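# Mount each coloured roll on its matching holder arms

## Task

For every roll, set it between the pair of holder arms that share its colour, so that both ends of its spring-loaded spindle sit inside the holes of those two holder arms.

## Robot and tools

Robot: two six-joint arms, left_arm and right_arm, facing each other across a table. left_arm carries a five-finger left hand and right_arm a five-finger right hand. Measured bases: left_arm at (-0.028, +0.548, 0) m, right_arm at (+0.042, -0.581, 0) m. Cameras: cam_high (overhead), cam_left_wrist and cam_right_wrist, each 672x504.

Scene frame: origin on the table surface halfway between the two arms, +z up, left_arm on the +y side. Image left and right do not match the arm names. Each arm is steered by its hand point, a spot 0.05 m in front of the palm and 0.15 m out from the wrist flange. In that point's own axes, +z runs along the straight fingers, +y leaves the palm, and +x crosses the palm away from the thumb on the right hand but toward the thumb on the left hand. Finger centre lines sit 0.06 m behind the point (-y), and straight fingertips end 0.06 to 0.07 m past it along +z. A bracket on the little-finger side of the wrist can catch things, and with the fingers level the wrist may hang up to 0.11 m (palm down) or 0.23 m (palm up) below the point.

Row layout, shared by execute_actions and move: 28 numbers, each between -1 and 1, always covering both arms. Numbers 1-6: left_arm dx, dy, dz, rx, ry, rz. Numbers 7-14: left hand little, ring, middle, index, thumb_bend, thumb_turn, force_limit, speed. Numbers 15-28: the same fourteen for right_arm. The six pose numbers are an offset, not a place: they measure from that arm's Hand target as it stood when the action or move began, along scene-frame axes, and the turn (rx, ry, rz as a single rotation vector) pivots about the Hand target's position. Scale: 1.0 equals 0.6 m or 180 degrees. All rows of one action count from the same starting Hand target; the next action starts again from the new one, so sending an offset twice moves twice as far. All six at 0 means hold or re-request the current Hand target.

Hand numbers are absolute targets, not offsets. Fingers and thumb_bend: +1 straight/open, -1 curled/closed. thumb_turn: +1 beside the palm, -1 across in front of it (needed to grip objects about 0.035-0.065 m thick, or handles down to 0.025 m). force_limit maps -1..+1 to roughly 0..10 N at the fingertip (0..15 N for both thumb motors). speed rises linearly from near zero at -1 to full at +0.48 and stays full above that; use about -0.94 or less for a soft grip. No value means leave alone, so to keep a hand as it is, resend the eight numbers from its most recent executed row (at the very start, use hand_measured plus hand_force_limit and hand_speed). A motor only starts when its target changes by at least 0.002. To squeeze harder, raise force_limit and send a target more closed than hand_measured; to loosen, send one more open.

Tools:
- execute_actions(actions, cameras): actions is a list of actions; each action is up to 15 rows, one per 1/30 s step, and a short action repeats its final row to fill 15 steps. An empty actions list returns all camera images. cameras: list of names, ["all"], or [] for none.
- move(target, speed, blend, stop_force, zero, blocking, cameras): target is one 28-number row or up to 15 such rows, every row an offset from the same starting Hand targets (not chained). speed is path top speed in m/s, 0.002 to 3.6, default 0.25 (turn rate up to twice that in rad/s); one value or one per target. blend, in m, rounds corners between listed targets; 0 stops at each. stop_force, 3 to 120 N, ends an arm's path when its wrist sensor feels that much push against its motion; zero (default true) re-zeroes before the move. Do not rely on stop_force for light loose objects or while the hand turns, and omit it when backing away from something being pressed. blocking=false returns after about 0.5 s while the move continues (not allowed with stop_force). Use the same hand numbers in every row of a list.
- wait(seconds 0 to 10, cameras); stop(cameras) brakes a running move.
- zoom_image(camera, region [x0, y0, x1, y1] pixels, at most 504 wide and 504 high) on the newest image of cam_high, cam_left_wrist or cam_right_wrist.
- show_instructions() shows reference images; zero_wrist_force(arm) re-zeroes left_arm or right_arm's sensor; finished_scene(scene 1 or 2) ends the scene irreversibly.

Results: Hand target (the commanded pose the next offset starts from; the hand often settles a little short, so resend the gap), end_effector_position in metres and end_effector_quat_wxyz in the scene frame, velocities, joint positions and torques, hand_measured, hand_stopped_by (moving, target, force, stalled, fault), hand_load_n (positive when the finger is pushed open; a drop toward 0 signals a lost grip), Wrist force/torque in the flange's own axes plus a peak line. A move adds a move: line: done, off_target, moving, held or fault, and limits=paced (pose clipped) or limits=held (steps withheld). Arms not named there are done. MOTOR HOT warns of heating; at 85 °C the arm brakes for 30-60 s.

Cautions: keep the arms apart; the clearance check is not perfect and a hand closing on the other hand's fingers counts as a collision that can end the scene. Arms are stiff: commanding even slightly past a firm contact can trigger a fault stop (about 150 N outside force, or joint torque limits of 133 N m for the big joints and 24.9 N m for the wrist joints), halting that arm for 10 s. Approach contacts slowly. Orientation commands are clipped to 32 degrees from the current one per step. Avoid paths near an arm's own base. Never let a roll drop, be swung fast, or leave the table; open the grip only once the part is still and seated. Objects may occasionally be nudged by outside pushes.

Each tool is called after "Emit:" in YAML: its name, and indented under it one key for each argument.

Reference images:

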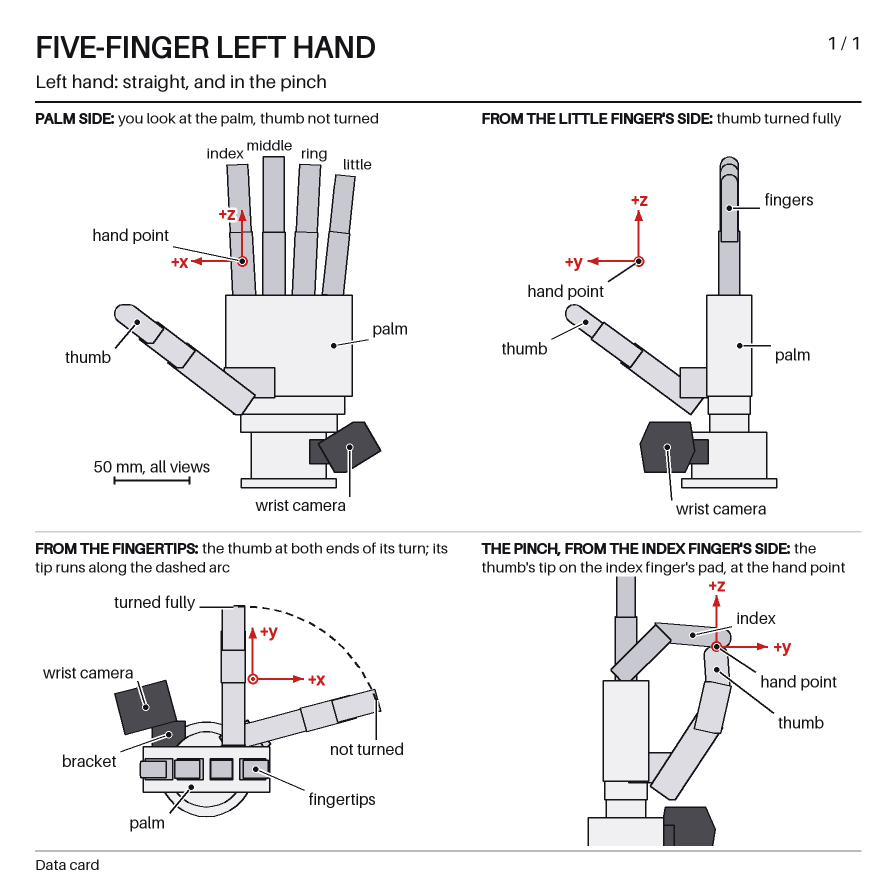

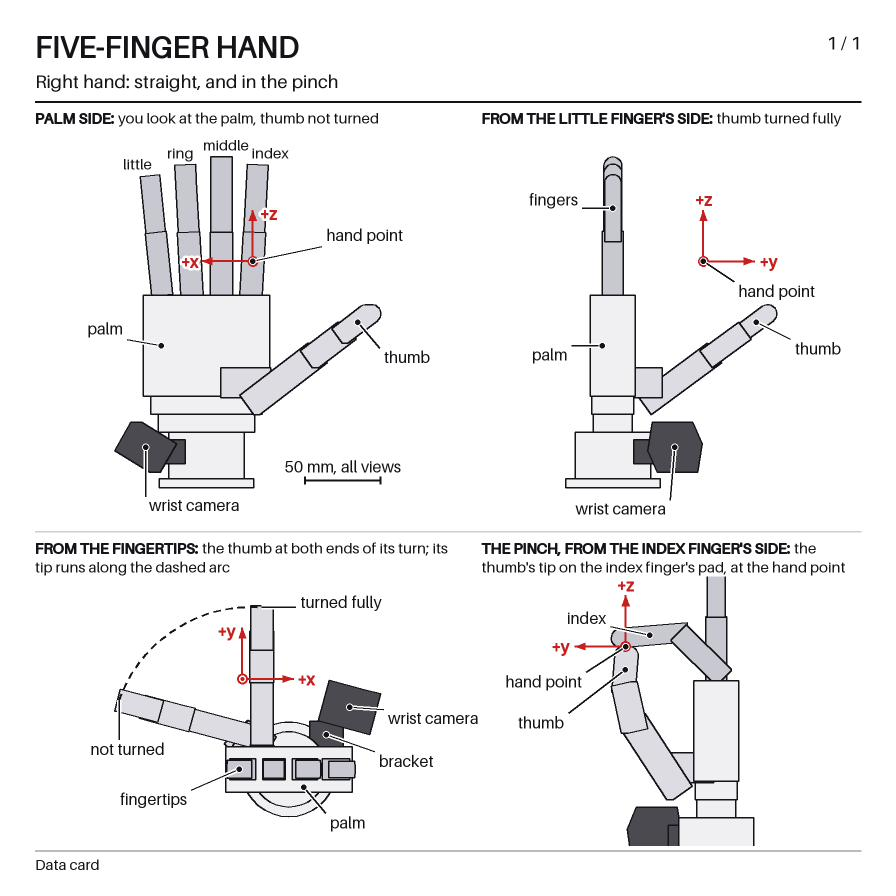

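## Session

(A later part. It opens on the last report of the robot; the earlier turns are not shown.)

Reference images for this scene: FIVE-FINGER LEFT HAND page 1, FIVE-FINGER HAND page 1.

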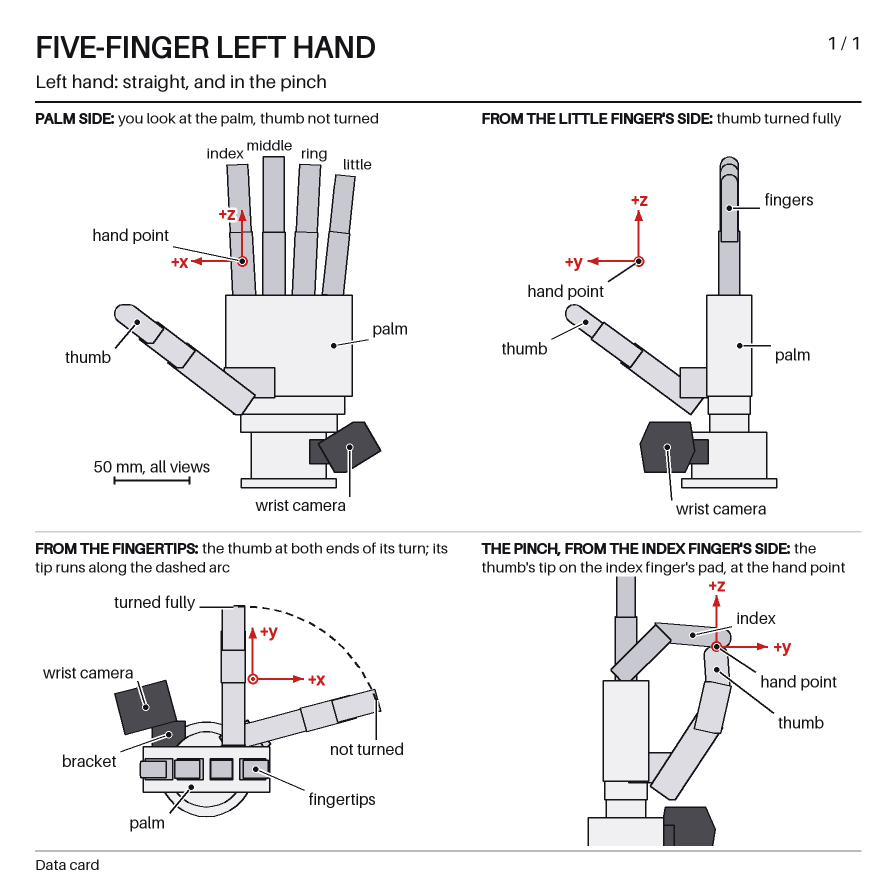

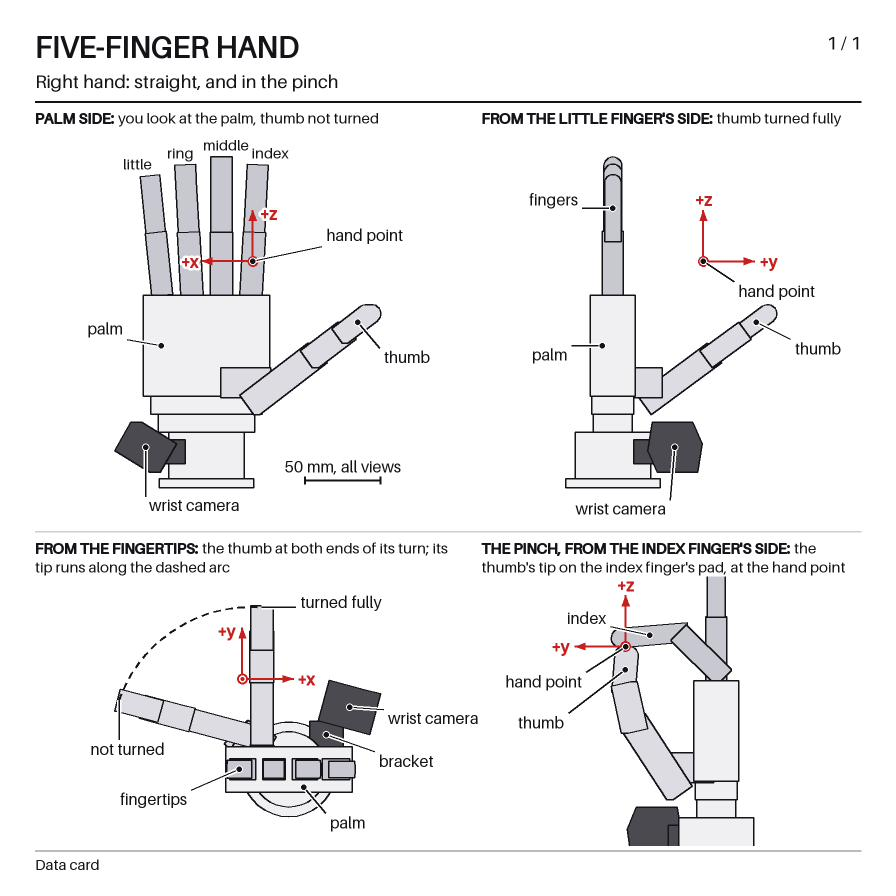

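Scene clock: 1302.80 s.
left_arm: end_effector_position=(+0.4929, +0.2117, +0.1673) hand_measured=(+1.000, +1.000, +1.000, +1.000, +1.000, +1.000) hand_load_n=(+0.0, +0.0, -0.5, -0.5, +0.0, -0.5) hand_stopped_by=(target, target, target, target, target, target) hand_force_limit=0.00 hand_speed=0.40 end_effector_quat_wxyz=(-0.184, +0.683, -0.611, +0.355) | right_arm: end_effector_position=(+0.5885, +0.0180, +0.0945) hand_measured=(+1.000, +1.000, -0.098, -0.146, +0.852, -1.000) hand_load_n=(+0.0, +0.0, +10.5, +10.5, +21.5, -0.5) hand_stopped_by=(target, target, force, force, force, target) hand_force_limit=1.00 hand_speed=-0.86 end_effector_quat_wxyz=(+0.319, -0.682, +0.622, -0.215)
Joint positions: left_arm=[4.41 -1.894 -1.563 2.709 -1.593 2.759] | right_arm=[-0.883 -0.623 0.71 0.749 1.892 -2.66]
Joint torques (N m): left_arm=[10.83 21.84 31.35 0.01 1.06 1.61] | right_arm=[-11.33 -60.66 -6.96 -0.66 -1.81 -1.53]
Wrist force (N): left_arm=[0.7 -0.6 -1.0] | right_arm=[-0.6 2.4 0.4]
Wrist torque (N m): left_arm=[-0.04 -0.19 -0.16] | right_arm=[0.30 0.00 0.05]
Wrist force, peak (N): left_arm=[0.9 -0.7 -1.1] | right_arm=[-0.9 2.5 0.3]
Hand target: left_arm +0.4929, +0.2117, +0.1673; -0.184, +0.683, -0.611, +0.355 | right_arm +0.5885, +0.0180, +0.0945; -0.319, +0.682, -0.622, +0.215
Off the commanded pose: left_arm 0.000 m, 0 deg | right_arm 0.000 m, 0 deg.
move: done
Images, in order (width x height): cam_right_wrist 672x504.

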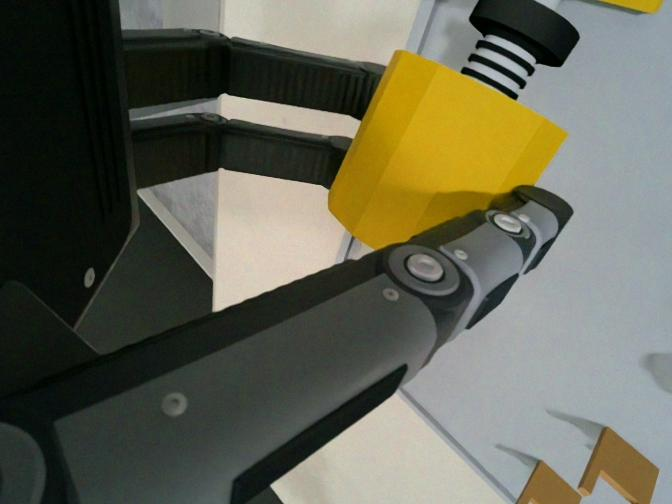

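Emit:
move:
  target: [0,0,0,0,0,0,1,1,1,1,1,1,0,0.4,0.0092,-0.0058,-0.0025,0,0,0,1,1,-0.78,-0.72,-0.38,-1,1.0,-0.86]
  speed: 0.012
  stop_force: 3
  cameras: ["cam_right_wrist", "cam_left_wrist"]

Emit:
zoom_image:
  camera: "cam_right_wrist"
  region: [420, 0, 672, 189]

Scene clock: 1305.10 s.
left_arm: end_effector_position=(+0.4929, +0.2117, +0.1673) hand_measured=(+1.000, +1.000, +1.000, +1.000, +1.000, +1.000) hand_load_n=(-0.5, +0.0, +0.0, +0.0, +0.0, +0.0) hand_stopped_by=(target, target, target, target, target, target) hand_force_limit=0.00 hand_speed=0.40 end_effector_quat_wxyz=(-0.184, +0.683, -0.611, +0.355) | right_arm: end_effector_position=(+0.5940, +0.0145, +0.0930) hand_measured=(+1.000, +1.000, -0.098, -0.146, +0.852, -1.000) hand_load_n=(+0.0, +0.0, +10.0, +10.0, +21.0, -0.5) hand_stopped_by=(target, target, force, force, force, target) hand_force_limit=1.00 hand_speed=-0.86 end_effector_quat_wxyz=(+0.319, -0.682, +0.622, -0.215)
Joint positions: left_arm=[4.41 -1.894 -1.563 2.709 -1.593 2.759] | right_arm=[-0.892 -0.62 0.708 0.746 1.886 -2.667]
Joint torques (N m): left_arm=[11.86 22.47 30.61 -0.04 1.23 1.63] | right_arm=[-9.62 -43.39 -33.97 -0.78 -1.94 -1.34]
Wrist force (N): left_arm=[0.8 -0.6 -1.2] | right_arm=[-0.6 2.0 0.0]
Wrist torque (N m): left_arm=[-0.04 -0.21 -0.15] | right_arm=[0.25 0.03 0.02]
Wrist force, peak (N): left_arm=[1.0 -0.6 -1.1] | right_arm=[-0.6 2.6 0.0]
Hand target: left_arm +0.4929, +0.2117, +0.1673; -0.184, +0.683, -0.611, +0.355 | right_arm +0.5940, +0.0145, +0.0930; -0.319, +0.682, -0.622, +0.215
Off the commanded pose: left_arm 0.000 m, 0 deg | right_arm 0.000 m, 0 deg.
move: done
Images, in order (width x height): cam_left_wrist 672x504, cam_right_wrist 672x504.

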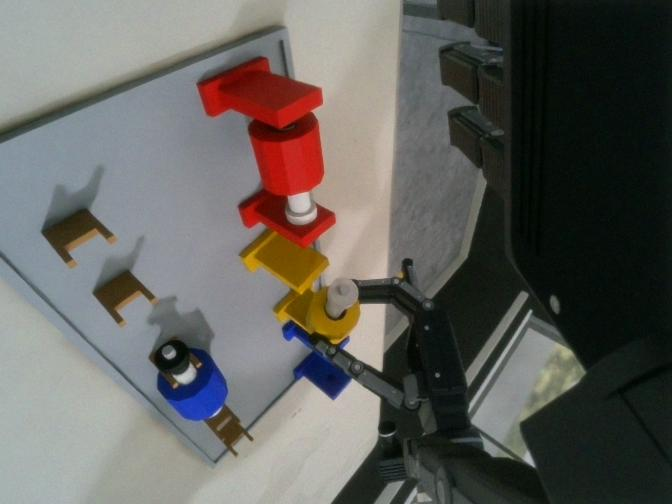

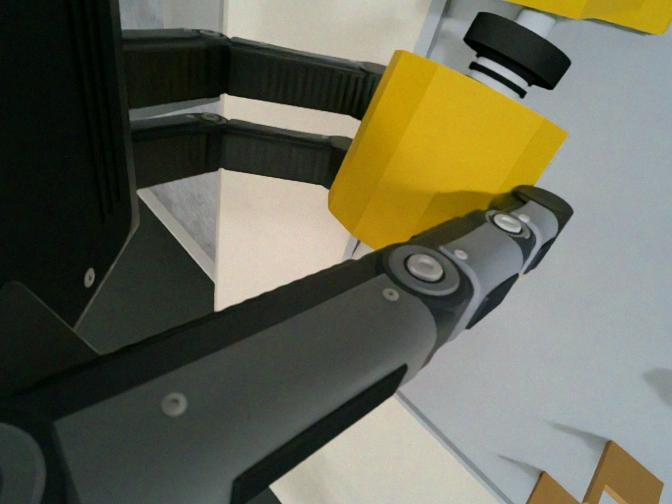

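Scaled by 2.000 from the camera's 672x504 image, which has a finer 960x720 frame.

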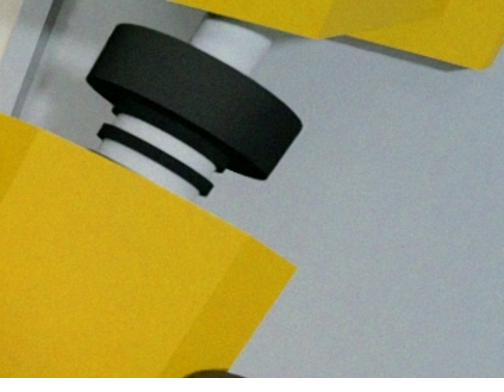

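Emit:
move:
  target: [0,0,0,0,0,0,1,1,1,1,1,1,0,0.4,0.0017,0,-0.0100,0,0,0,1,1,-0.78,-0.72,-0.38,-1,1.0,-0.86]
  speed: 0.008
  stop_force: 3
  cameras: ["cam_right_wrist", "cam_left_wrist"]

Emit:
zoom_image:
  camera: "cam_right_wrist"
  region: [420, 0, 672, 189]

Scene clock: 1307.73 s.
left_arm: end_effector_position=(+0.4929, +0.2117, +0.1673) hand_measured=(+1.000, +1.000, +1.000, +1.000, +1.000, +1.000) hand_load_n=(+0.0, +0.0, +0.0, +0.0, +0.0, -0.5) hand_stopped_by=(target, target, target, target, target, target) hand_force_limit=0.00 hand_speed=0.40 end_effector_quat_wxyz=(-0.184, +0.683, -0.611, +0.355) | right_arm: end_effector_position=(+0.5950, +0.0145, +0.0870) hand_measured=(+1.000, +1.000, -0.098, -0.146, +0.852, -1.000) hand_load_n=(+0.0, +0.0, +10.0, +10.5, +21.5, -0.5) hand_stopped_by=(target, target, force, force, force, target) hand_force_limit=1.00 hand_speed=-0.86 end_effector_quat_wxyz=(+0.319, -0.682, +0.622, -0.215)
Joint positions: left_arm=[4.41 -1.894 -1.563 2.709 -1.593 2.759] | right_arm=[-0.893 -0.616 0.715 0.734 1.885 -2.668]
Joint torques (N m): left_arm=[11.35 23.14 30.04 -0.05 1.17 1.54] | right_arm=[-9.87 -44.01 -6.06 -0.58 -1.78 -1.66]
Wrist force (N): left_arm=[0.7 -0.6 -0.9] | right_arm=[-0.6 1.8 -0.2]
Wrist torque (N m): left_arm=[-0.05 -0.20 -0.16] | right_arm=[0.24 0.05 0.01]
Wrist force, peak (N): left_arm=[0.9 -0.7 -1.2] | right_arm=[-0.8 2.5 0.1]
Hand target: left_arm +0.4929, +0.2117, +0.1673; -0.184, +0.683, -0.611, +0.355 | right_arm +0.5950, +0.0145, +0.0870; -0.319, +0.682, -0.622, +0.215
Off the commanded pose: left_arm 0.000 m, 0 deg | right_arm 0.000 m, 0 deg.
move: done
Images, in order (width x height): cam_left_wrist 672x504, cam_right_wrist 672x504.

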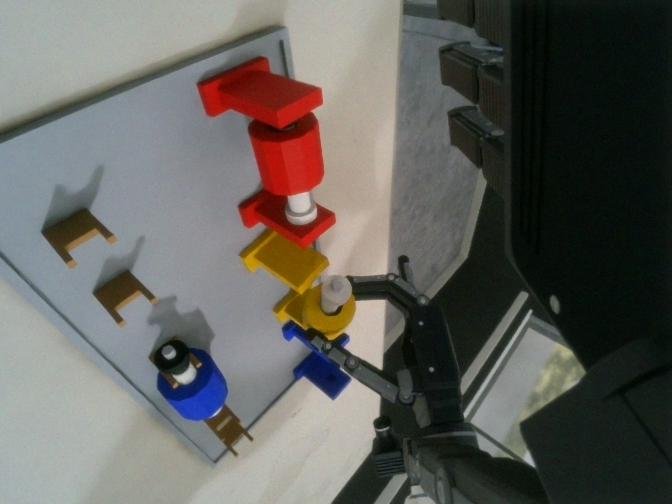

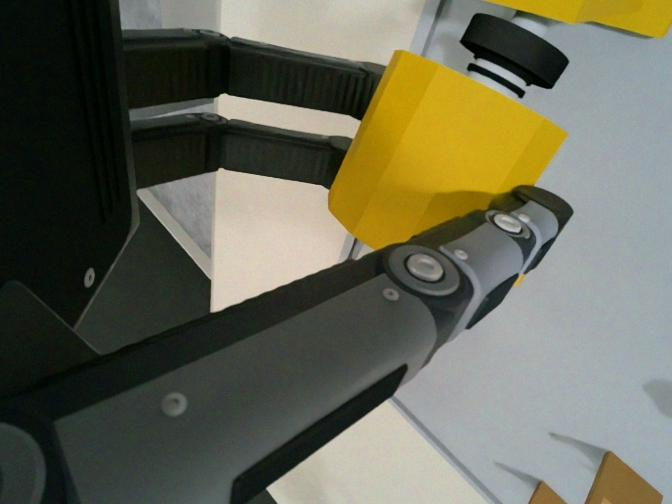

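Scaled by 2.000 from the camera's 672x504 image, which has a finer 960x720 frame.

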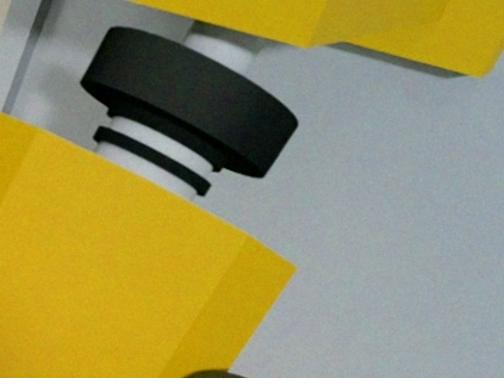

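Emit:
move:
  target: [0,0,0,0,0,0,1,1,1,1,1,1,0,0.4,0.0010,0,-0.0042,0,0,0,1,1,-0.78,-0.72,-0.38,-1,1.0,-0.86]
  speed: 0.008
  stop_force: 3
  cameras: ["cam_right_wrist"]

Emit:
zoom_image:
  camera: "cam_right_wrist"
  region: [420, 0, 672, 189]

Scene clock: 1309.67 s.
left_arm: end_effector_position=(+0.4929, +0.2117, +0.1673) hand_measured=(+1.000, +1.000, +1.000, +1.000, +1.000, +1.000) hand_load_n=(+0.5, +0.0, +0.0, +0.0, +0.0, +0.0) hand_stopped_by=(target, target, target, target, target, target) hand_force_limit=0.00 hand_speed=0.40 end_effector_quat_wxyz=(-0.184, +0.683, -0.611, +0.355) | right_arm: end_effector_position=(+0.5956, +0.0145, +0.0845) hand_measured=(+1.000, +1.000, -0.098, -0.146, +0.852, -1.000) hand_load_n=(+0.0, +0.0, +10.0, +10.0, +21.5, -0.5) hand_stopped_by=(target, target, force, force, force, target) hand_force_limit=1.00 hand_speed=-0.86 end_effector_quat_wxyz=(+0.319, -0.682, +0.622, -0.215)
Joint positions: left_arm=[4.41 -1.894 -1.563 2.709 -1.593 2.759] | right_arm=[-0.894 -0.614 0.718 0.729 1.885 -2.668]
Joint torques (N m): left_arm=[11.08 22.47 30 -0.07 1.17 1.43] | right_arm=[-8.91 -44.34 -8.06 -0.75 -2.08 -1.59]
Wrist force (N): left_arm=[0.8 -0.5 -0.9] | right_arm=[-0.8 2.2 -0.1]
Wrist torque (N m): left_arm=[-0.04 -0.20 -0.16] | right_arm=[0.30 0.08 0.01]
Wrist force, peak (N): left_arm=[0.9 -0.6 -1.1] | right_arm=[-0.6 2.4 0.2]
Hand target: left_arm +0.4929, +0.2117, +0.1673; -0.184, +0.683, -0.611, +0.355 | right_arm +0.5956, +0.0145, +0.0845; -0.319, +0.682, -0.622, +0.215
Off the commanded pose: left_arm 0.000 m, 0 deg | right_arm 0.000 m, 0 deg.
move: done
Images, in order (width x height): cam_right_wrist 672x504.

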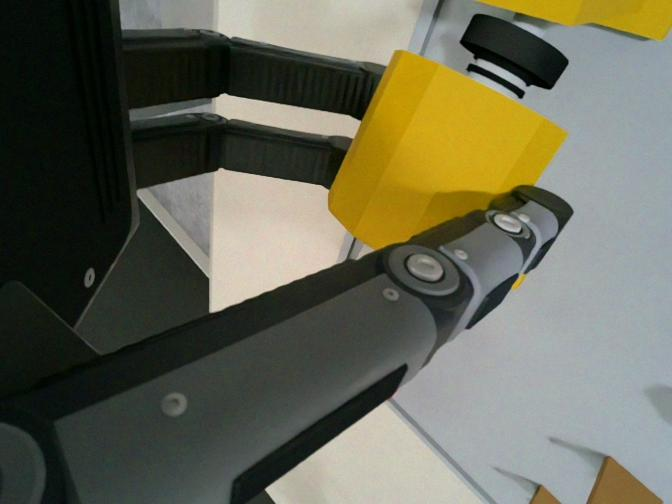

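Scaled by 2.000 from the camera's 672x504 image, which has a finer 960x720 frame.

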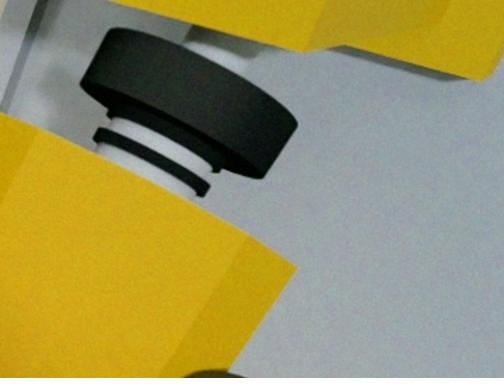

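Emit:
zoom_image:
  camera: "cam_right_wrist"
  region: [470, 0, 596, 95]

Scaled by 4.000 from the camera's 672x504 image, which has a finer 960x720 frame.

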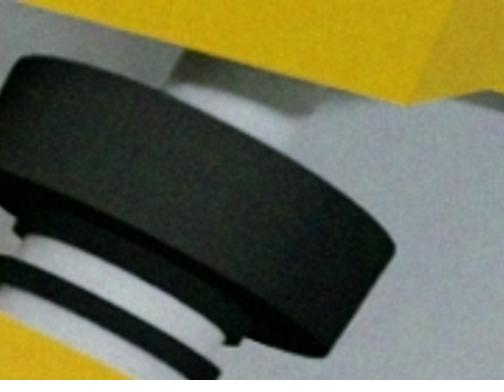

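Emit:
move:
  target: [0,0,0,0,0,0,1,1,1,1,1,1,0,0.4,0.0037,0.0005,0,0,0,0,1,1,-0.78,-0.72,-0.38,-1,1.0,-0.86]
  speed: 0.006
  stop_force: 3
  cameras: ["cam_right_wrist"]

Emit:
zoom_image:
  camera: "cam_right_wrist"
  region: [470, 0, 596, 95]

Scene clock: 1313.47 s.
left_arm: end_effector_position=(+0.4929, +0.2117, +0.1673) hand_measured=(+1.000, +1.000, +1.000, +1.000, +1.000, +1.000) hand_load_n=(+0.0, +0.0, +0.0, +0.0, +0.0, +0.0) hand_stopped_by=(target, target, target, target, target, target) hand_force_limit=0.00 hand_speed=0.40 end_effector_quat_wxyz=(-0.184, +0.683, -0.611, +0.355) | right_arm: end_effector_position=(+0.5978, +0.0148, +0.0845) hand_measured=(+1.000, +1.000, -0.098, -0.146, +0.852, -1.000) hand_load_n=(+0.0, +0.0, +10.0, +10.0, +21.0, -0.5) hand_stopped_by=(target, target, force, force, force, target) hand_force_limit=1.00 hand_speed=-0.86 end_effector_quat_wxyz=(+0.319, -0.682, +0.622, -0.215)
Joint positions: left_arm=[4.41 -1.894 -1.563 2.709 -1.593 2.759] | right_arm=[-0.896 -0.608 0.706 0.734 1.884 -2.669]
Joint torques (N m): left_arm=[12.04 21.5 30.25 -0.03 1.17 1.37] | right_arm=[-9.17 -42.85 -34.02 2.48 -2.06 -1.53]
Wrist force (N): left_arm=[0.7 -0.3 -1.1] | right_arm=[-0.8 2.3 -0.2]
Wrist torque (N m): left_arm=[-0.01 -0.18 -0.17] | right_arm=[0.31 0.06 0.01]
Wrist force, peak (N): left_arm=[0.8 -0.6 -1.1] | right_arm=[-0.8 2.3 0.2]
Hand target: left_arm +0.4929, +0.2117, +0.1673; -0.184, +0.683, -0.611, +0.355 | right_arm +0.5978, +0.0148, +0.0845; -0.319, +0.682, -0.622, +0.215
Off the commanded pose: left_arm 0.000 m, 0 deg | right_arm 0.000 m, 0 deg.
move: done
Images, in order (width x height): cam_right_wrist 672x504.

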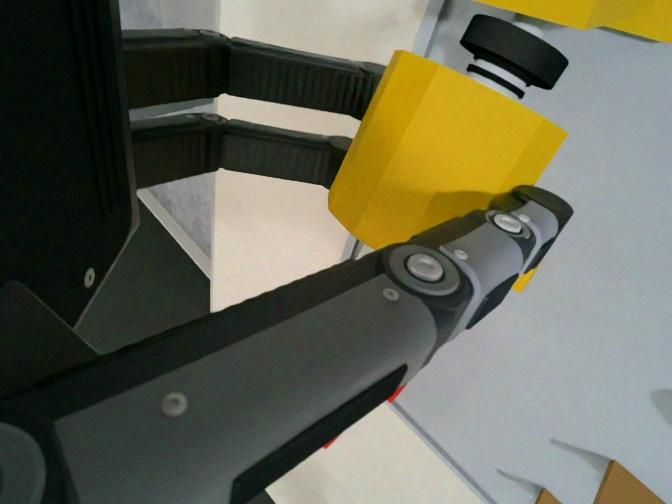

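Scaled by 4.000 from the camera's 672x504 image, which has a finer 960x720 frame.

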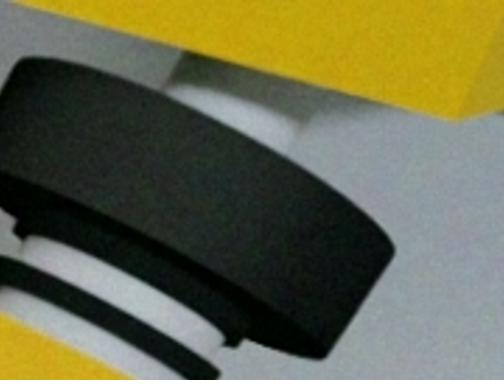

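Emit:
move:
  target: [0,0,0,0,0,0,1,1,1,1,1,1,0,0.4,0,0,-0.0013,0,0,0,1,1,-0.78,-0.72,-0.38,-1,1.0,-0.86]
  speed: 0.006
  stop_force: 3
  cameras: ["cam_right_wrist"]

Emit:
zoom_image:
  camera: "cam_right_wrist"
  region: [470, 0, 596, 95]

Emit:
move:
  target: [0,0,0,0,0,0,1,1,1,1,1,1,0,0.4,0,0,-0.0013,0,0,0,1,1,-0.78,-0.72,-0.38,-1,1.0,-0.86]
  speed: 0.006
  stop_force: 3
  cameras: ["cam_right_wrist"]

Emit:
zoom_image:
  camera: "cam_right_wrist"
  region: [470, 0, 596, 95]

Scene clock: 1315.20 s.
left_arm: end_effector_position=(+0.4929, +0.2117, +0.1673) hand_measured=(+1.000, +1.000, +1.000, +1.000, +1.000, +1.000) hand_load_n=(+0.0, +0.0, +0.0, +0.0, -0.5, +0.0) hand_stopped_by=(target, target, target, target, target, target) hand_force_limit=0.00 hand_speed=0.40 end_effector_quat_wxyz=(-0.184, +0.683, -0.611, +0.355) | right_arm: end_effector_position=(+0.5978, +0.0148, +0.0837) hand_measured=(+1.000, +1.000, -0.098, -0.146, +0.852, -1.000) hand_load_n=(+0.0, +0.0, +10.5, +10.0, +21.5, -0.5) hand_stopped_by=(target, target, force, force, force, target) hand_force_limit=1.00 hand_speed=-0.86 end_effector_quat_wxyz=(+0.319, -0.682, +0.622, -0.215)
Joint positions: left_arm=[4.41 -1.894 -1.563 2.709 -1.593 2.759] | right_arm=[-0.896 -0.608 0.708 0.733 1.884 -2.669]
Joint torques (N m): left_arm=[11.79 22.46 29.82 -0.27 1.15 1.53] | right_arm=[-8.9 -44.55 -6.02 -0.77 -1.8 -1.51]
Wrist force (N): left_arm=[0.7 -0.7 -0.9] | right_arm=[-0.7 1.8 -0.2]
Wrist torque (N m): left_arm=[-0.06 -0.18 -0.16] | right_arm=[0.24 0.05 -0.01]
Wrist force, peak (N): left_arm=[0.8 -0.8 -1.2] | right_arm=[-0.6 2.4 0.1]
Hand target: left_arm +0.4929, +0.2117, +0.1673; -0.184, +0.683, -0.611, +0.355 | right_arm +0.5978, +0.0148, +0.0837; -0.319, +0.682, -0.622, +0.215
Off the commanded pose: left_arm 0.000 m, 0 deg | right_arm 0.000 m, 0 deg.
move: done
Images, in order (width x height): cam_right_wrist 672x504.

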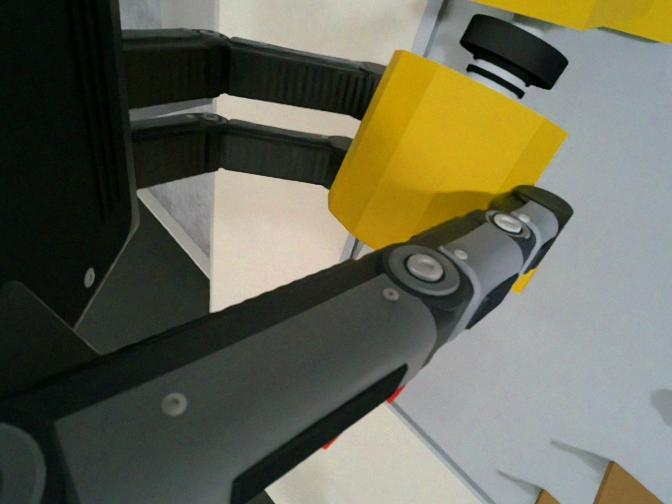

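Scaled by 4.000 from the camera's 672x504 image, which has a finer 960x720 frame.

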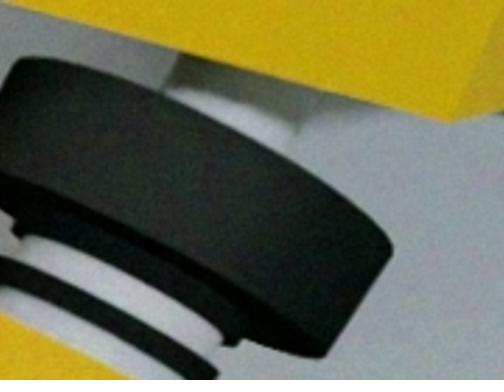

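Scene clock: 1316.37 s.
left_arm: end_effector_position=(+0.4929, +0.2117, +0.1673) hand_measured=(+1.000, +1.000, +1.000, +1.000, +1.000, +1.000) hand_load_n=(+0.0, +0.0, +0.0, +0.0, +0.0, +0.0) hand_stopped_by=(target, target, target, target, target, target) hand_force_limit=0.00 hand_speed=0.40 end_effector_quat_wxyz=(-0.184, +0.683, -0.611, +0.355) | right_arm: end_effector_position=(+0.5978, +0.0148, +0.0829) hand_measured=(+1.000, +1.000, -0.098, -0.146, +0.852, -1.000) hand_load_n=(+0.0, +0.0, +10.0, +10.0, +21.5, +0.0) hand_stopped_by=(target, target, force, force, force, target) hand_force_limit=1.00 hand_speed=-0.86 end_effector_quat_wxyz=(+0.319, -0.682, +0.622, -0.215)
Joint positions: left_arm=[4.41 -1.894 -1.563 2.709 -1.593 2.759] | right_arm=[-0.896 -0.607 0.709 0.731 1.884 -2.669]
Joint torques (N m): left_arm=[11.64 22.74 30.51 -0.02 1.11 1.4] | right_arm=[-9.23 -44.55 -6.92 -0.74 -1.64 -1.45]
Wrist force (N): left_arm=[0.7 -0.4 -1.0] | right_arm=[-0.9 1.9 -0.2]
Wrist torque (N m): left_arm=[-0.02 -0.19 -0.17] | right_arm=[0.27 0.09 -0.01]
Wrist force, peak (N): left_arm=[1.0 -0.7 -1.0] | right_arm=[-0.7 2.4 -0.1]
Hand target: left_arm +0.4929, +0.2117, +0.1673; -0.184, +0.683, -0.611, +0.355 | right_arm +0.5978, +0.0148, +0.0829; -0.319, +0.682, -0.622, +0.215
Off the commanded pose: left_arm 0.000 m, 0 deg | right_arm 0.000 m, 0 deg.
move: done
Images, in order (width x height): cam_right_wrist 672x504.

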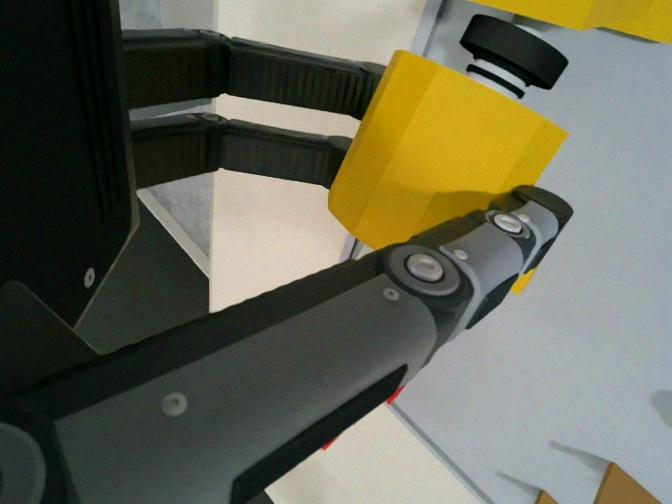

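Scaled by 4.000 from the camera's 672x504 image, which has a finer 960x720 frame.

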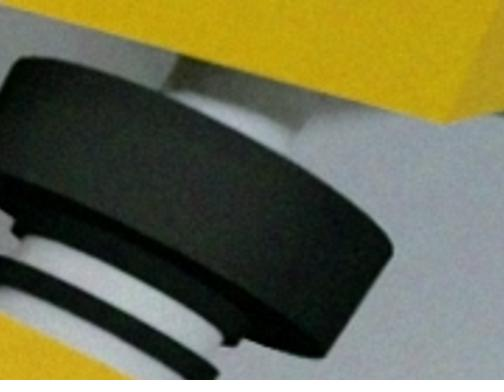

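Emit:
move:
  target: [0,0,0,0,0,0,1,1,1,1,1,1,0,0.4,0,0,-0.0013,0,0,0,1,1,-0.78,-0.72,-0.38,-1,1.0,-0.86]
  speed: 0.006
  stop_force: 3
  cameras: ["cam_right_wrist"]

Emit:
zoom_image:
  camera: "cam_right_wrist"
  region: [470, 0, 596, 95]

Emit:
move:
  target: [0,0,0,0,0,0,1,1,1,1,1,1,0,0.4,0,0,-0.0013,0,0,0,1,1,-0.78,-0.72,-0.38,-1,1.0,-0.86]
  speed: 0.006
  stop_force: 3
  cameras: ["cam_right_wrist"]

Emit:
zoom_image:
  camera: "cam_right_wrist"
  region: [470, 0, 596, 95]

Scene clock: 1318.03 s.
left_arm: end_effector_position=(+0.4929, +0.2117, +0.1673) hand_measured=(+1.000, +1.000, +1.000, +1.000, +1.000, +1.000) hand_load_n=(+0.0, +0.0, +0.0, +0.0, +0.0, +0.0) hand_stopped_by=(target, target, target, target, target, target) hand_force_limit=0.00 hand_speed=0.40 end_effector_quat_wxyz=(-0.184, +0.683, -0.611, +0.355) | right_arm: end_effector_position=(+0.5978, +0.0148, +0.0821) hand_measured=(+1.000, +1.000, -0.098, -0.146, +0.852, -1.000) hand_load_n=(+0.0, +0.0, +10.0, +10.0, +21.5, -0.5) hand_stopped_by=(target, target, force, force, force, target) hand_force_limit=1.00 hand_speed=-0.86 end_effector_quat_wxyz=(+0.319, -0.682, +0.622, -0.215)
Joint positions: left_arm=[4.41 -1.894 -1.563 2.709 -1.593 2.759] | right_arm=[-0.896 -0.607 0.711 0.729 1.884 -2.669]
Joint torques (N m): left_arm=[11.91 23 30.32 -0.21 1.09 1.48] | right_arm=[-7.91 -44.93 -7.22 -0.75 -1.55 -1.19]
Wrist force (N): left_arm=[0.6 -0.5 -1.0] | right_arm=[-0.5 2.2 0.2]
Wrist torque (N m): left_arm=[-0.03 -0.17 -0.17] | right_arm=[0.27 0.01 0.02]
Wrist force, peak (N): left_arm=[0.9 -0.8 -1.1] | right_arm=[-0.7 2.4 0.0]
Hand target: left_arm +0.4929, +0.2117, +0.1673; -0.184, +0.683, -0.611, +0.355 | right_arm +0.5978, +0.0148, +0.0821; -0.319, +0.682, -0.622, +0.215
Off the commanded pose: left_arm 0.000 m, 0 deg | right_arm 0.000 m, 0 deg.
move: done
Images, in order (width x height): cam_right_wrist 672x504.

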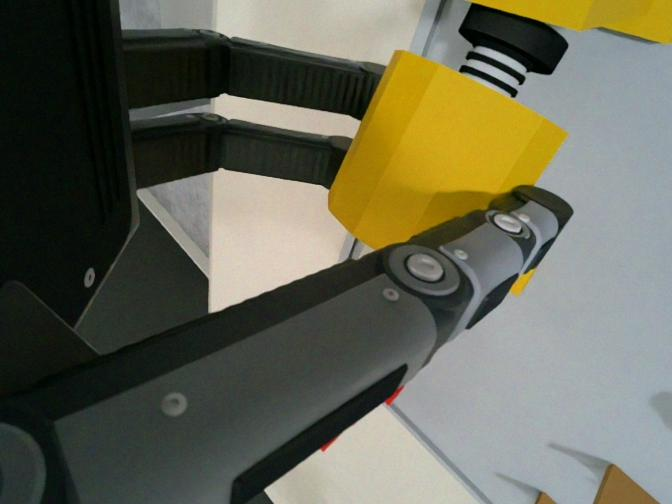

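Scaled by 4.000 from the camera's 672x504 image, which has a finer 960x720 frame.

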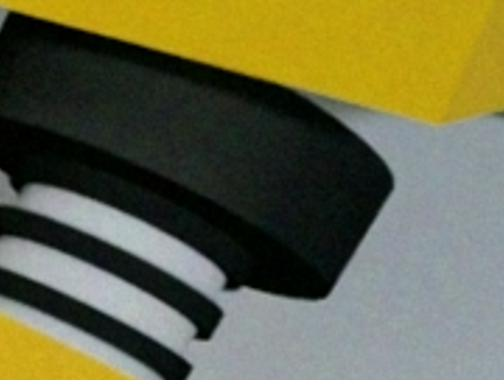

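Scene clock: 1319.20 s.
left_arm: end_effector_position=(+0.4929, +0.2117, +0.1673) hand_measured=(+1.000, +1.000, +1.000, +1.000, +1.000, +1.000) hand_load_n=(+0.0, +0.0, +0.0, +0.0, +0.0, -0.5) hand_stopped_by=(target, target, target, target, target, target) hand_force_limit=0.00 hand_speed=0.40 end_effector_quat_wxyz=(-0.184, +0.683, -0.611, +0.355) | right_arm: end_effector_position=(+0.5978, +0.0148, +0.0814) hand_measured=(+1.000, +1.000, -0.098, -0.146, +0.852, -1.000) hand_load_n=(+0.0, +0.0, +10.0, +10.0, +21.0, -0.5) hand_stopped_by=(target, target, force, force, force, target) hand_force_limit=1.00 hand_speed=-0.86 end_effector_quat_wxyz=(+0.319, -0.682, +0.622, -0.215)
Joint positions: left_arm=[4.41 -1.894 -1.563 2.709 -1.593 2.759] | right_arm=[-0.896 -0.607 0.712 0.727 1.884 -2.669]
Joint torques (N m): left_arm=[11.8 22.69 29.77 -0.17 1.2 1.42] | right_arm=[-7.49 -42.85 -8.06 -0.82 -1.59 -1.27]
Wrist force (N): left_arm=[0.7 -0.6 -1.1] | right_arm=[-0.6 2.3 0.2]
Wrist torque (N m): left_arm=[-0.04 -0.19 -0.17] | right_arm=[0.30 0.02 0.02]
Wrist force, peak (N): left_arm=[0.8 -0.6 -1.1] | right_arm=[-0.6 2.4 0.1]
Hand target: left_arm +0.4929, +0.2117, +0.1673; -0.184, +0.683, -0.611, +0.355 | right_arm +0.5978, +0.0148, +0.0814; -0.319, +0.682, -0.622, +0.215
Off the commanded pose: left_arm 0.000 m, 0 deg | right_arm 0.000 m, 0 deg.
move: done
Images, in order (width x height): cam_right_wrist 672x504.

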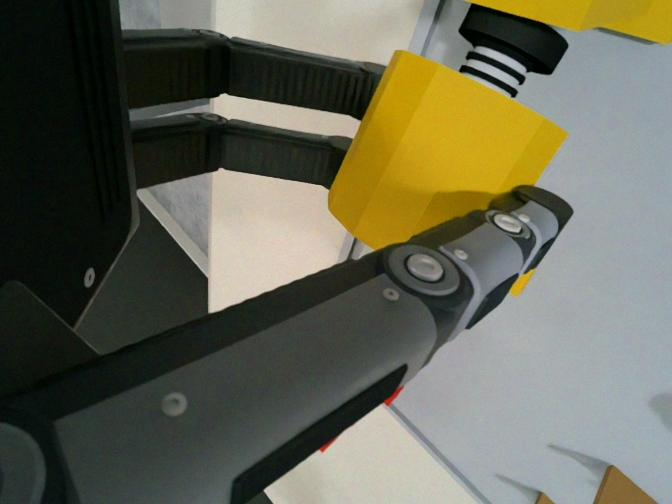

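Scaled by 4.000 from the camera's 672x504 image, which has a finer 960x720 frame.

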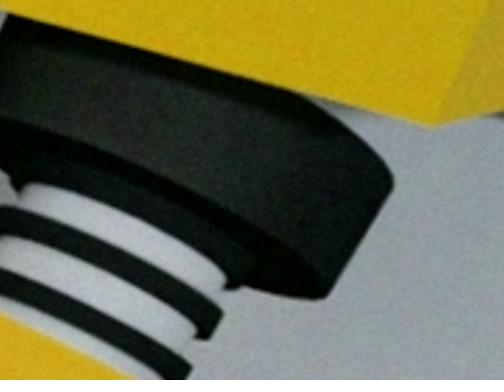

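Emit:
move:
  target: [0.0433,-0.1353,-0.1453,0.0786,-0.0346,-0.2623,-1,-1,-1,1,-0.8,1,0,0.4,0,0,0,0,0,0,1,1,-0.78,-0.72,-0.38,-1,1.0,-0.86]
  speed: 0.12
  cameras: ["cam_high", "cam_left_wrist", "cam_right_wrist"]

Scene clock: 1324.13 s.
left_arm: end_effector_position=(+0.5189, +0.1306, +0.0802) hand_measured=(-1.000, -1.000, -1.000, +1.000, -0.800, +1.000) hand_load_n=(+0.0, +0.0, +0.0, -0.5, +0.0, +0.0) hand_stopped_by=(target, target, target, target, target, target) hand_force_limit=0.00 hand_speed=0.40 end_effector_quat_wxyz=(-0.140, +0.335, -0.860, +0.359) | right_arm: end_effector_position=(+0.5978, +0.0148, +0.0814) hand_measured=(+1.000, +1.000, -0.098, -0.146, +0.852, -1.000) hand_load_n=(+0.0, +0.0, +10.0, +10.0, +21.5, -0.5) hand_stopped_by=(target, target, force, force, force, target) hand_force_limit=1.00 hand_speed=-0.86 end_effector_quat_wxyz=(+0.319, -0.682, +0.622, -0.215)
Joint positions: left_arm=[4.375 -2.213 -1.287 2.652 -1.216 3.517] | right_arm=[-0.896 -0.607 0.712 0.727 1.884 -2.669]
Joint torques (N m): left_arm=[-11.59 32.95 31.11 -2.74 1.59 2.5] | right_arm=[-7.83 -44.13 -7.54 -0.84 -1.83 -1.23]
Wrist force (N): left_arm=[0.8 -0.5 -1.0] | right_arm=[-0.5 2.0 0.0]
Wrist torque (N m): left_arm=[-0.01 -0.22 -0.19] | right_arm=[0.25 0.02 0.01]
Wrist force, peak (N): left_arm=[1.1 -0.6 -1.3] | right_arm=[-0.9 2.4 0.0]
Hand target: left_arm +0.5189, +0.1305, +0.0801; +0.140, -0.335, +0.860, -0.359 | right_arm +0.5978, +0.0148, +0.0814; -0.319, +0.682, -0.622, +0.215
Off the commanded pose: left_arm 0.000 m, 0 deg | right_arm 0.000 m, 0 deg.
move: done

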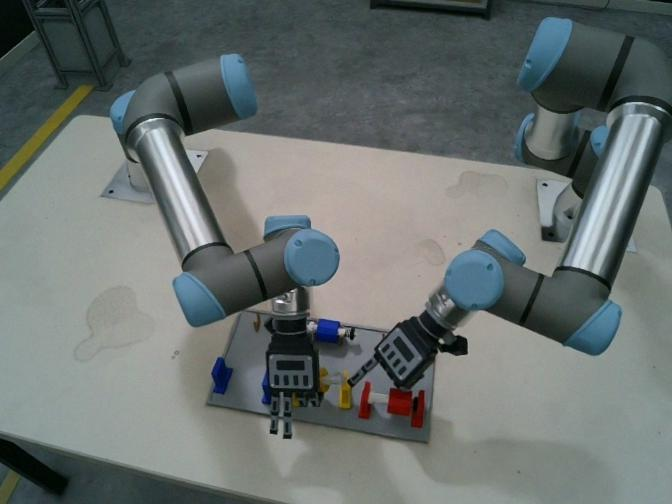

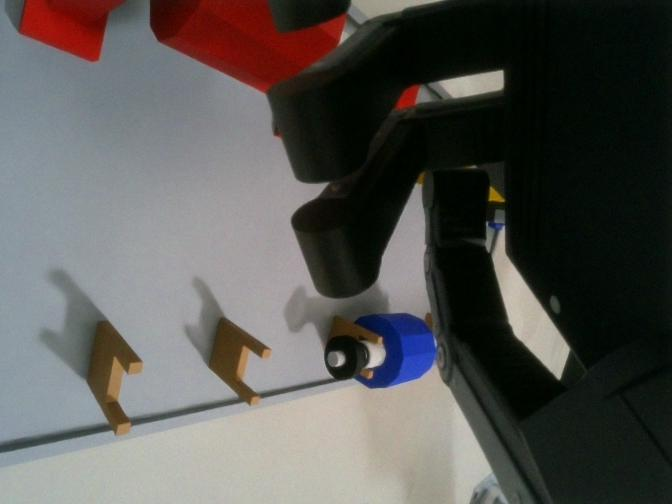

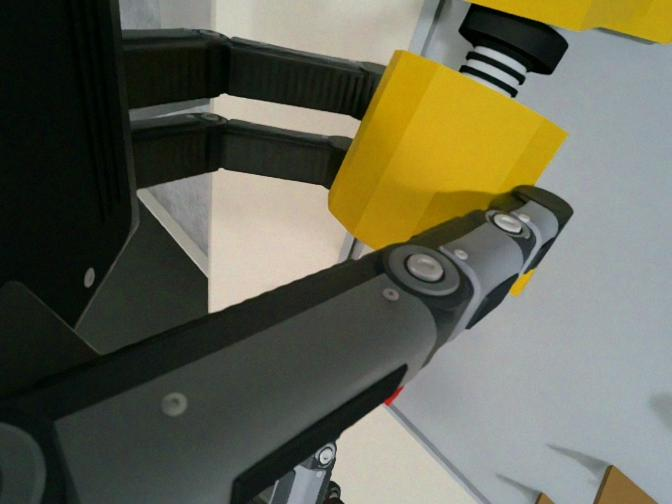

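Emit:
move:
  target: [0,0.0317,0.0237,0,0,0,-1,-1,-1,1,-0.8,1,0,0.4,0,0,0,0,0,0,1,1,-0.78,-0.72,-0.38,-1,1.0,-0.86]
  speed: 0.05

Emit:
move:
  target: [0.0338,0,0,0,0,-0.125,-1,-1,-1,1,-0.8,1,0,0.4,0,0,0,0,0,0,1,1,-0.78,-0.72,-0.38,-1,1.0,-0.86]
  speed: 0.08
  cameras: ["cam_high", "cam_left_wrist", "cam_right_wrist"]

Scene clock: 1325.30 s.
left_arm: end_effector_position=(+0.5189, +0.1494, +0.0943) hand_measured=(-1.000, -1.000, -1.000, +1.000, -0.800, +1.000) hand_load_n=(+0.0, +0.0, +0.0, +0.0, +0.0, +0.0) hand_stopped_by=(target, target, target, target, target, target) hand_force_limit=0.00 hand_speed=0.40 end_effector_quat_wxyz=(-0.140, +0.335, -0.860, +0.359) | right_arm: end_effector_position=(+0.5978, +0.0148, +0.0814) hand_measured=(+1.000, +1.000, -0.098, -0.146, +0.852, -1.000) hand_load_n=(+0.0, +0.0, +10.0, +10.0, +21.0, -0.5) hand_stopped_by=(target, target, force, force, force, target) hand_force_limit=1.00 hand_speed=-0.86 end_effector_quat_wxyz=(+0.319, -0.682, +0.622, -0.215)
Joint positions: left_arm=[4.408 -2.181 -1.306 2.628 -1.194 3.544] | right_arm=[-0.896 -0.607 0.712 0.727 1.884 -2.669]
Joint torques (N m): left_arm=[11.85 52.25 7.12 -2.71 1.58 2.35] | right_arm=[-6.42 -42.78 -7.33 -0.75 -1.6 -1.49]
Wrist force (N): left_arm=[0.6 -0.4 -0.9] | right_arm=[-0.6 2.1 0.1]
Wrist torque (N m): left_arm=[0.01 -0.19 -0.20] | right_arm=[0.27 0.05 0.01]
Wrist force, peak (N): left_arm=[0.6 -0.6 -1.3] | right_arm=[-0.7 2.4 -0.1]
Hand target: left_arm +0.5189, +0.1495, +0.0944; +0.140, -0.335, +0.860, -0.359 | right_arm +0.5978, +0.0148, +0.0814; -0.319, +0.682, -0.622, +0.215
Off the commanded pose: left_arm 0.000 m, 0 deg | right_arm 0.000 m, 0 deg.
move: done

Scene clock: 1328.30 s.
left_arm: end_effector_position=(+0.5392, +0.1495, +0.0944) hand_measured=(-1.000, -1.000, -1.000, +1.000, -0.800, +1.000) hand_load_n=(+0.0, +0.0, +0.0, +0.0, +0.0, +0.0) hand_stopped_by=(target, target, target, target, target, target) hand_force_limit=0.00 hand_speed=0.40 end_effector_quat_wxyz=(-0.067, +0.161, -0.909, +0.379) | right_arm: end_effector_position=(+0.5978, +0.0148, +0.0814) hand_measured=(+1.000, +1.000, -0.098, -0.146, +0.852, -1.000) hand_load_n=(-0.5, +0.0, +10.0, +10.0, +21.5, -0.5) hand_stopped_by=(target, target, force, force, force, target) hand_force_limit=1.00 hand_speed=-0.86 end_effector_quat_wxyz=(+0.319, -0.682, +0.622, -0.215)
Joint positions: left_arm=[4.469 -2.362 -1.038 2.33 -0.931 3.971] | right_arm=[-0.896 -0.607 0.712 0.727 1.884 -2.669]
Joint torques (N m): left_arm=[12.44 36.96 32.72 -3.72 2.06 2.54] | right_arm=[-4.11 -44.61 -8.07 -0.97 -1.47 -1.16]
Wrist force (N): left_arm=[0.4 -1.1 -1.4] | right_arm=[-0.8 2.1 0.1]
Wrist torque (N m): left_arm=[-0.05 -0.22 -0.14] | right_arm=[0.26 0.05 0.00]
Wrist force, peak (N): left_arm=[0.9 -0.8 -1.6] | right_arm=[-0.9 2.4 0.2]
Hand target: left_arm +0.5392, +0.1495, +0.0944; +0.067, -0.161, +0.909, -0.379 | right_arm +0.5978, +0.0148, +0.0814; -0.319, +0.682, -0.622, +0.215
Off the commanded pose: left_arm 0.000 m, 0 deg | right_arm 0.000 m, 0 deg.
move: done

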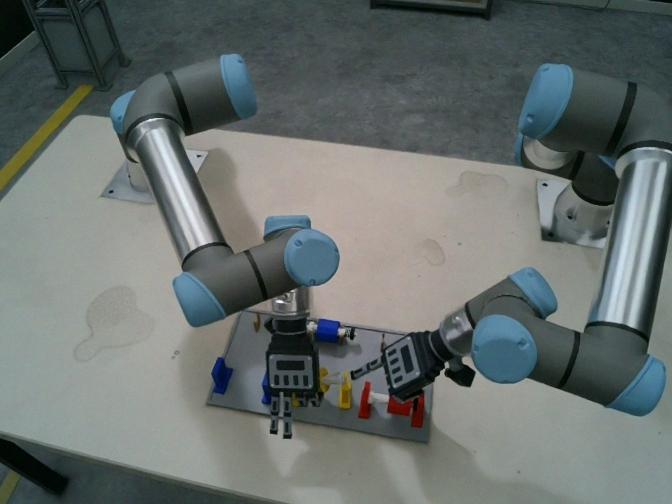

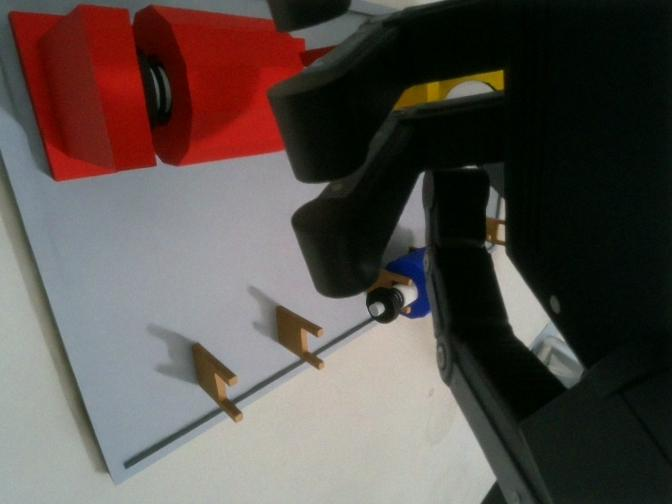

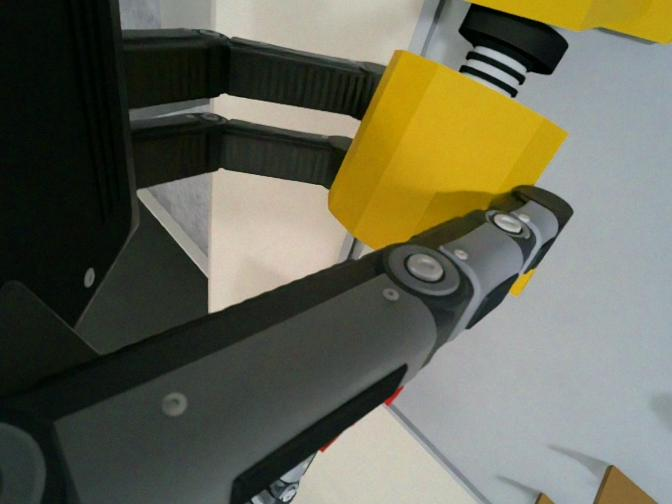

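Emit:
zoom_image:
  camera: "cam_high"
  region: [250, 320, 440, 440]

Emit:
zoom_image:
  camera: "cam_left_wrist"
  region: [360, 40, 560, 200]

Scaled by 2.653 from the camera's 672x504 image, which has a finer 960x720 frame.

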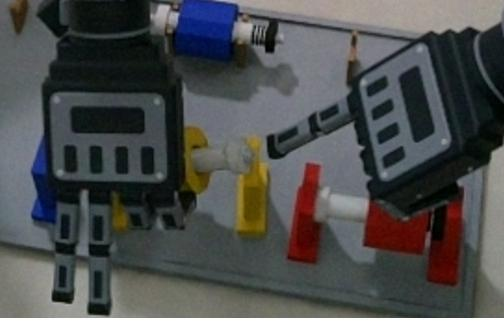

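Scaled by 2.520 from the camera's 672x504 image, which has a finer 960x720 frame.

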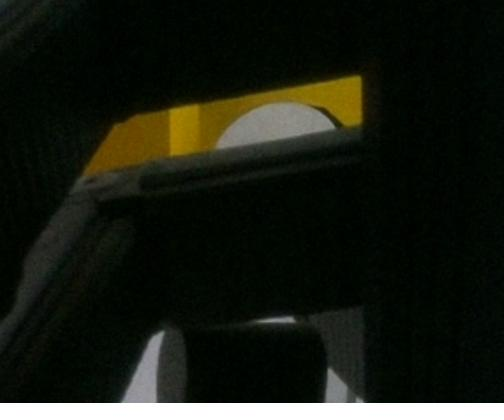

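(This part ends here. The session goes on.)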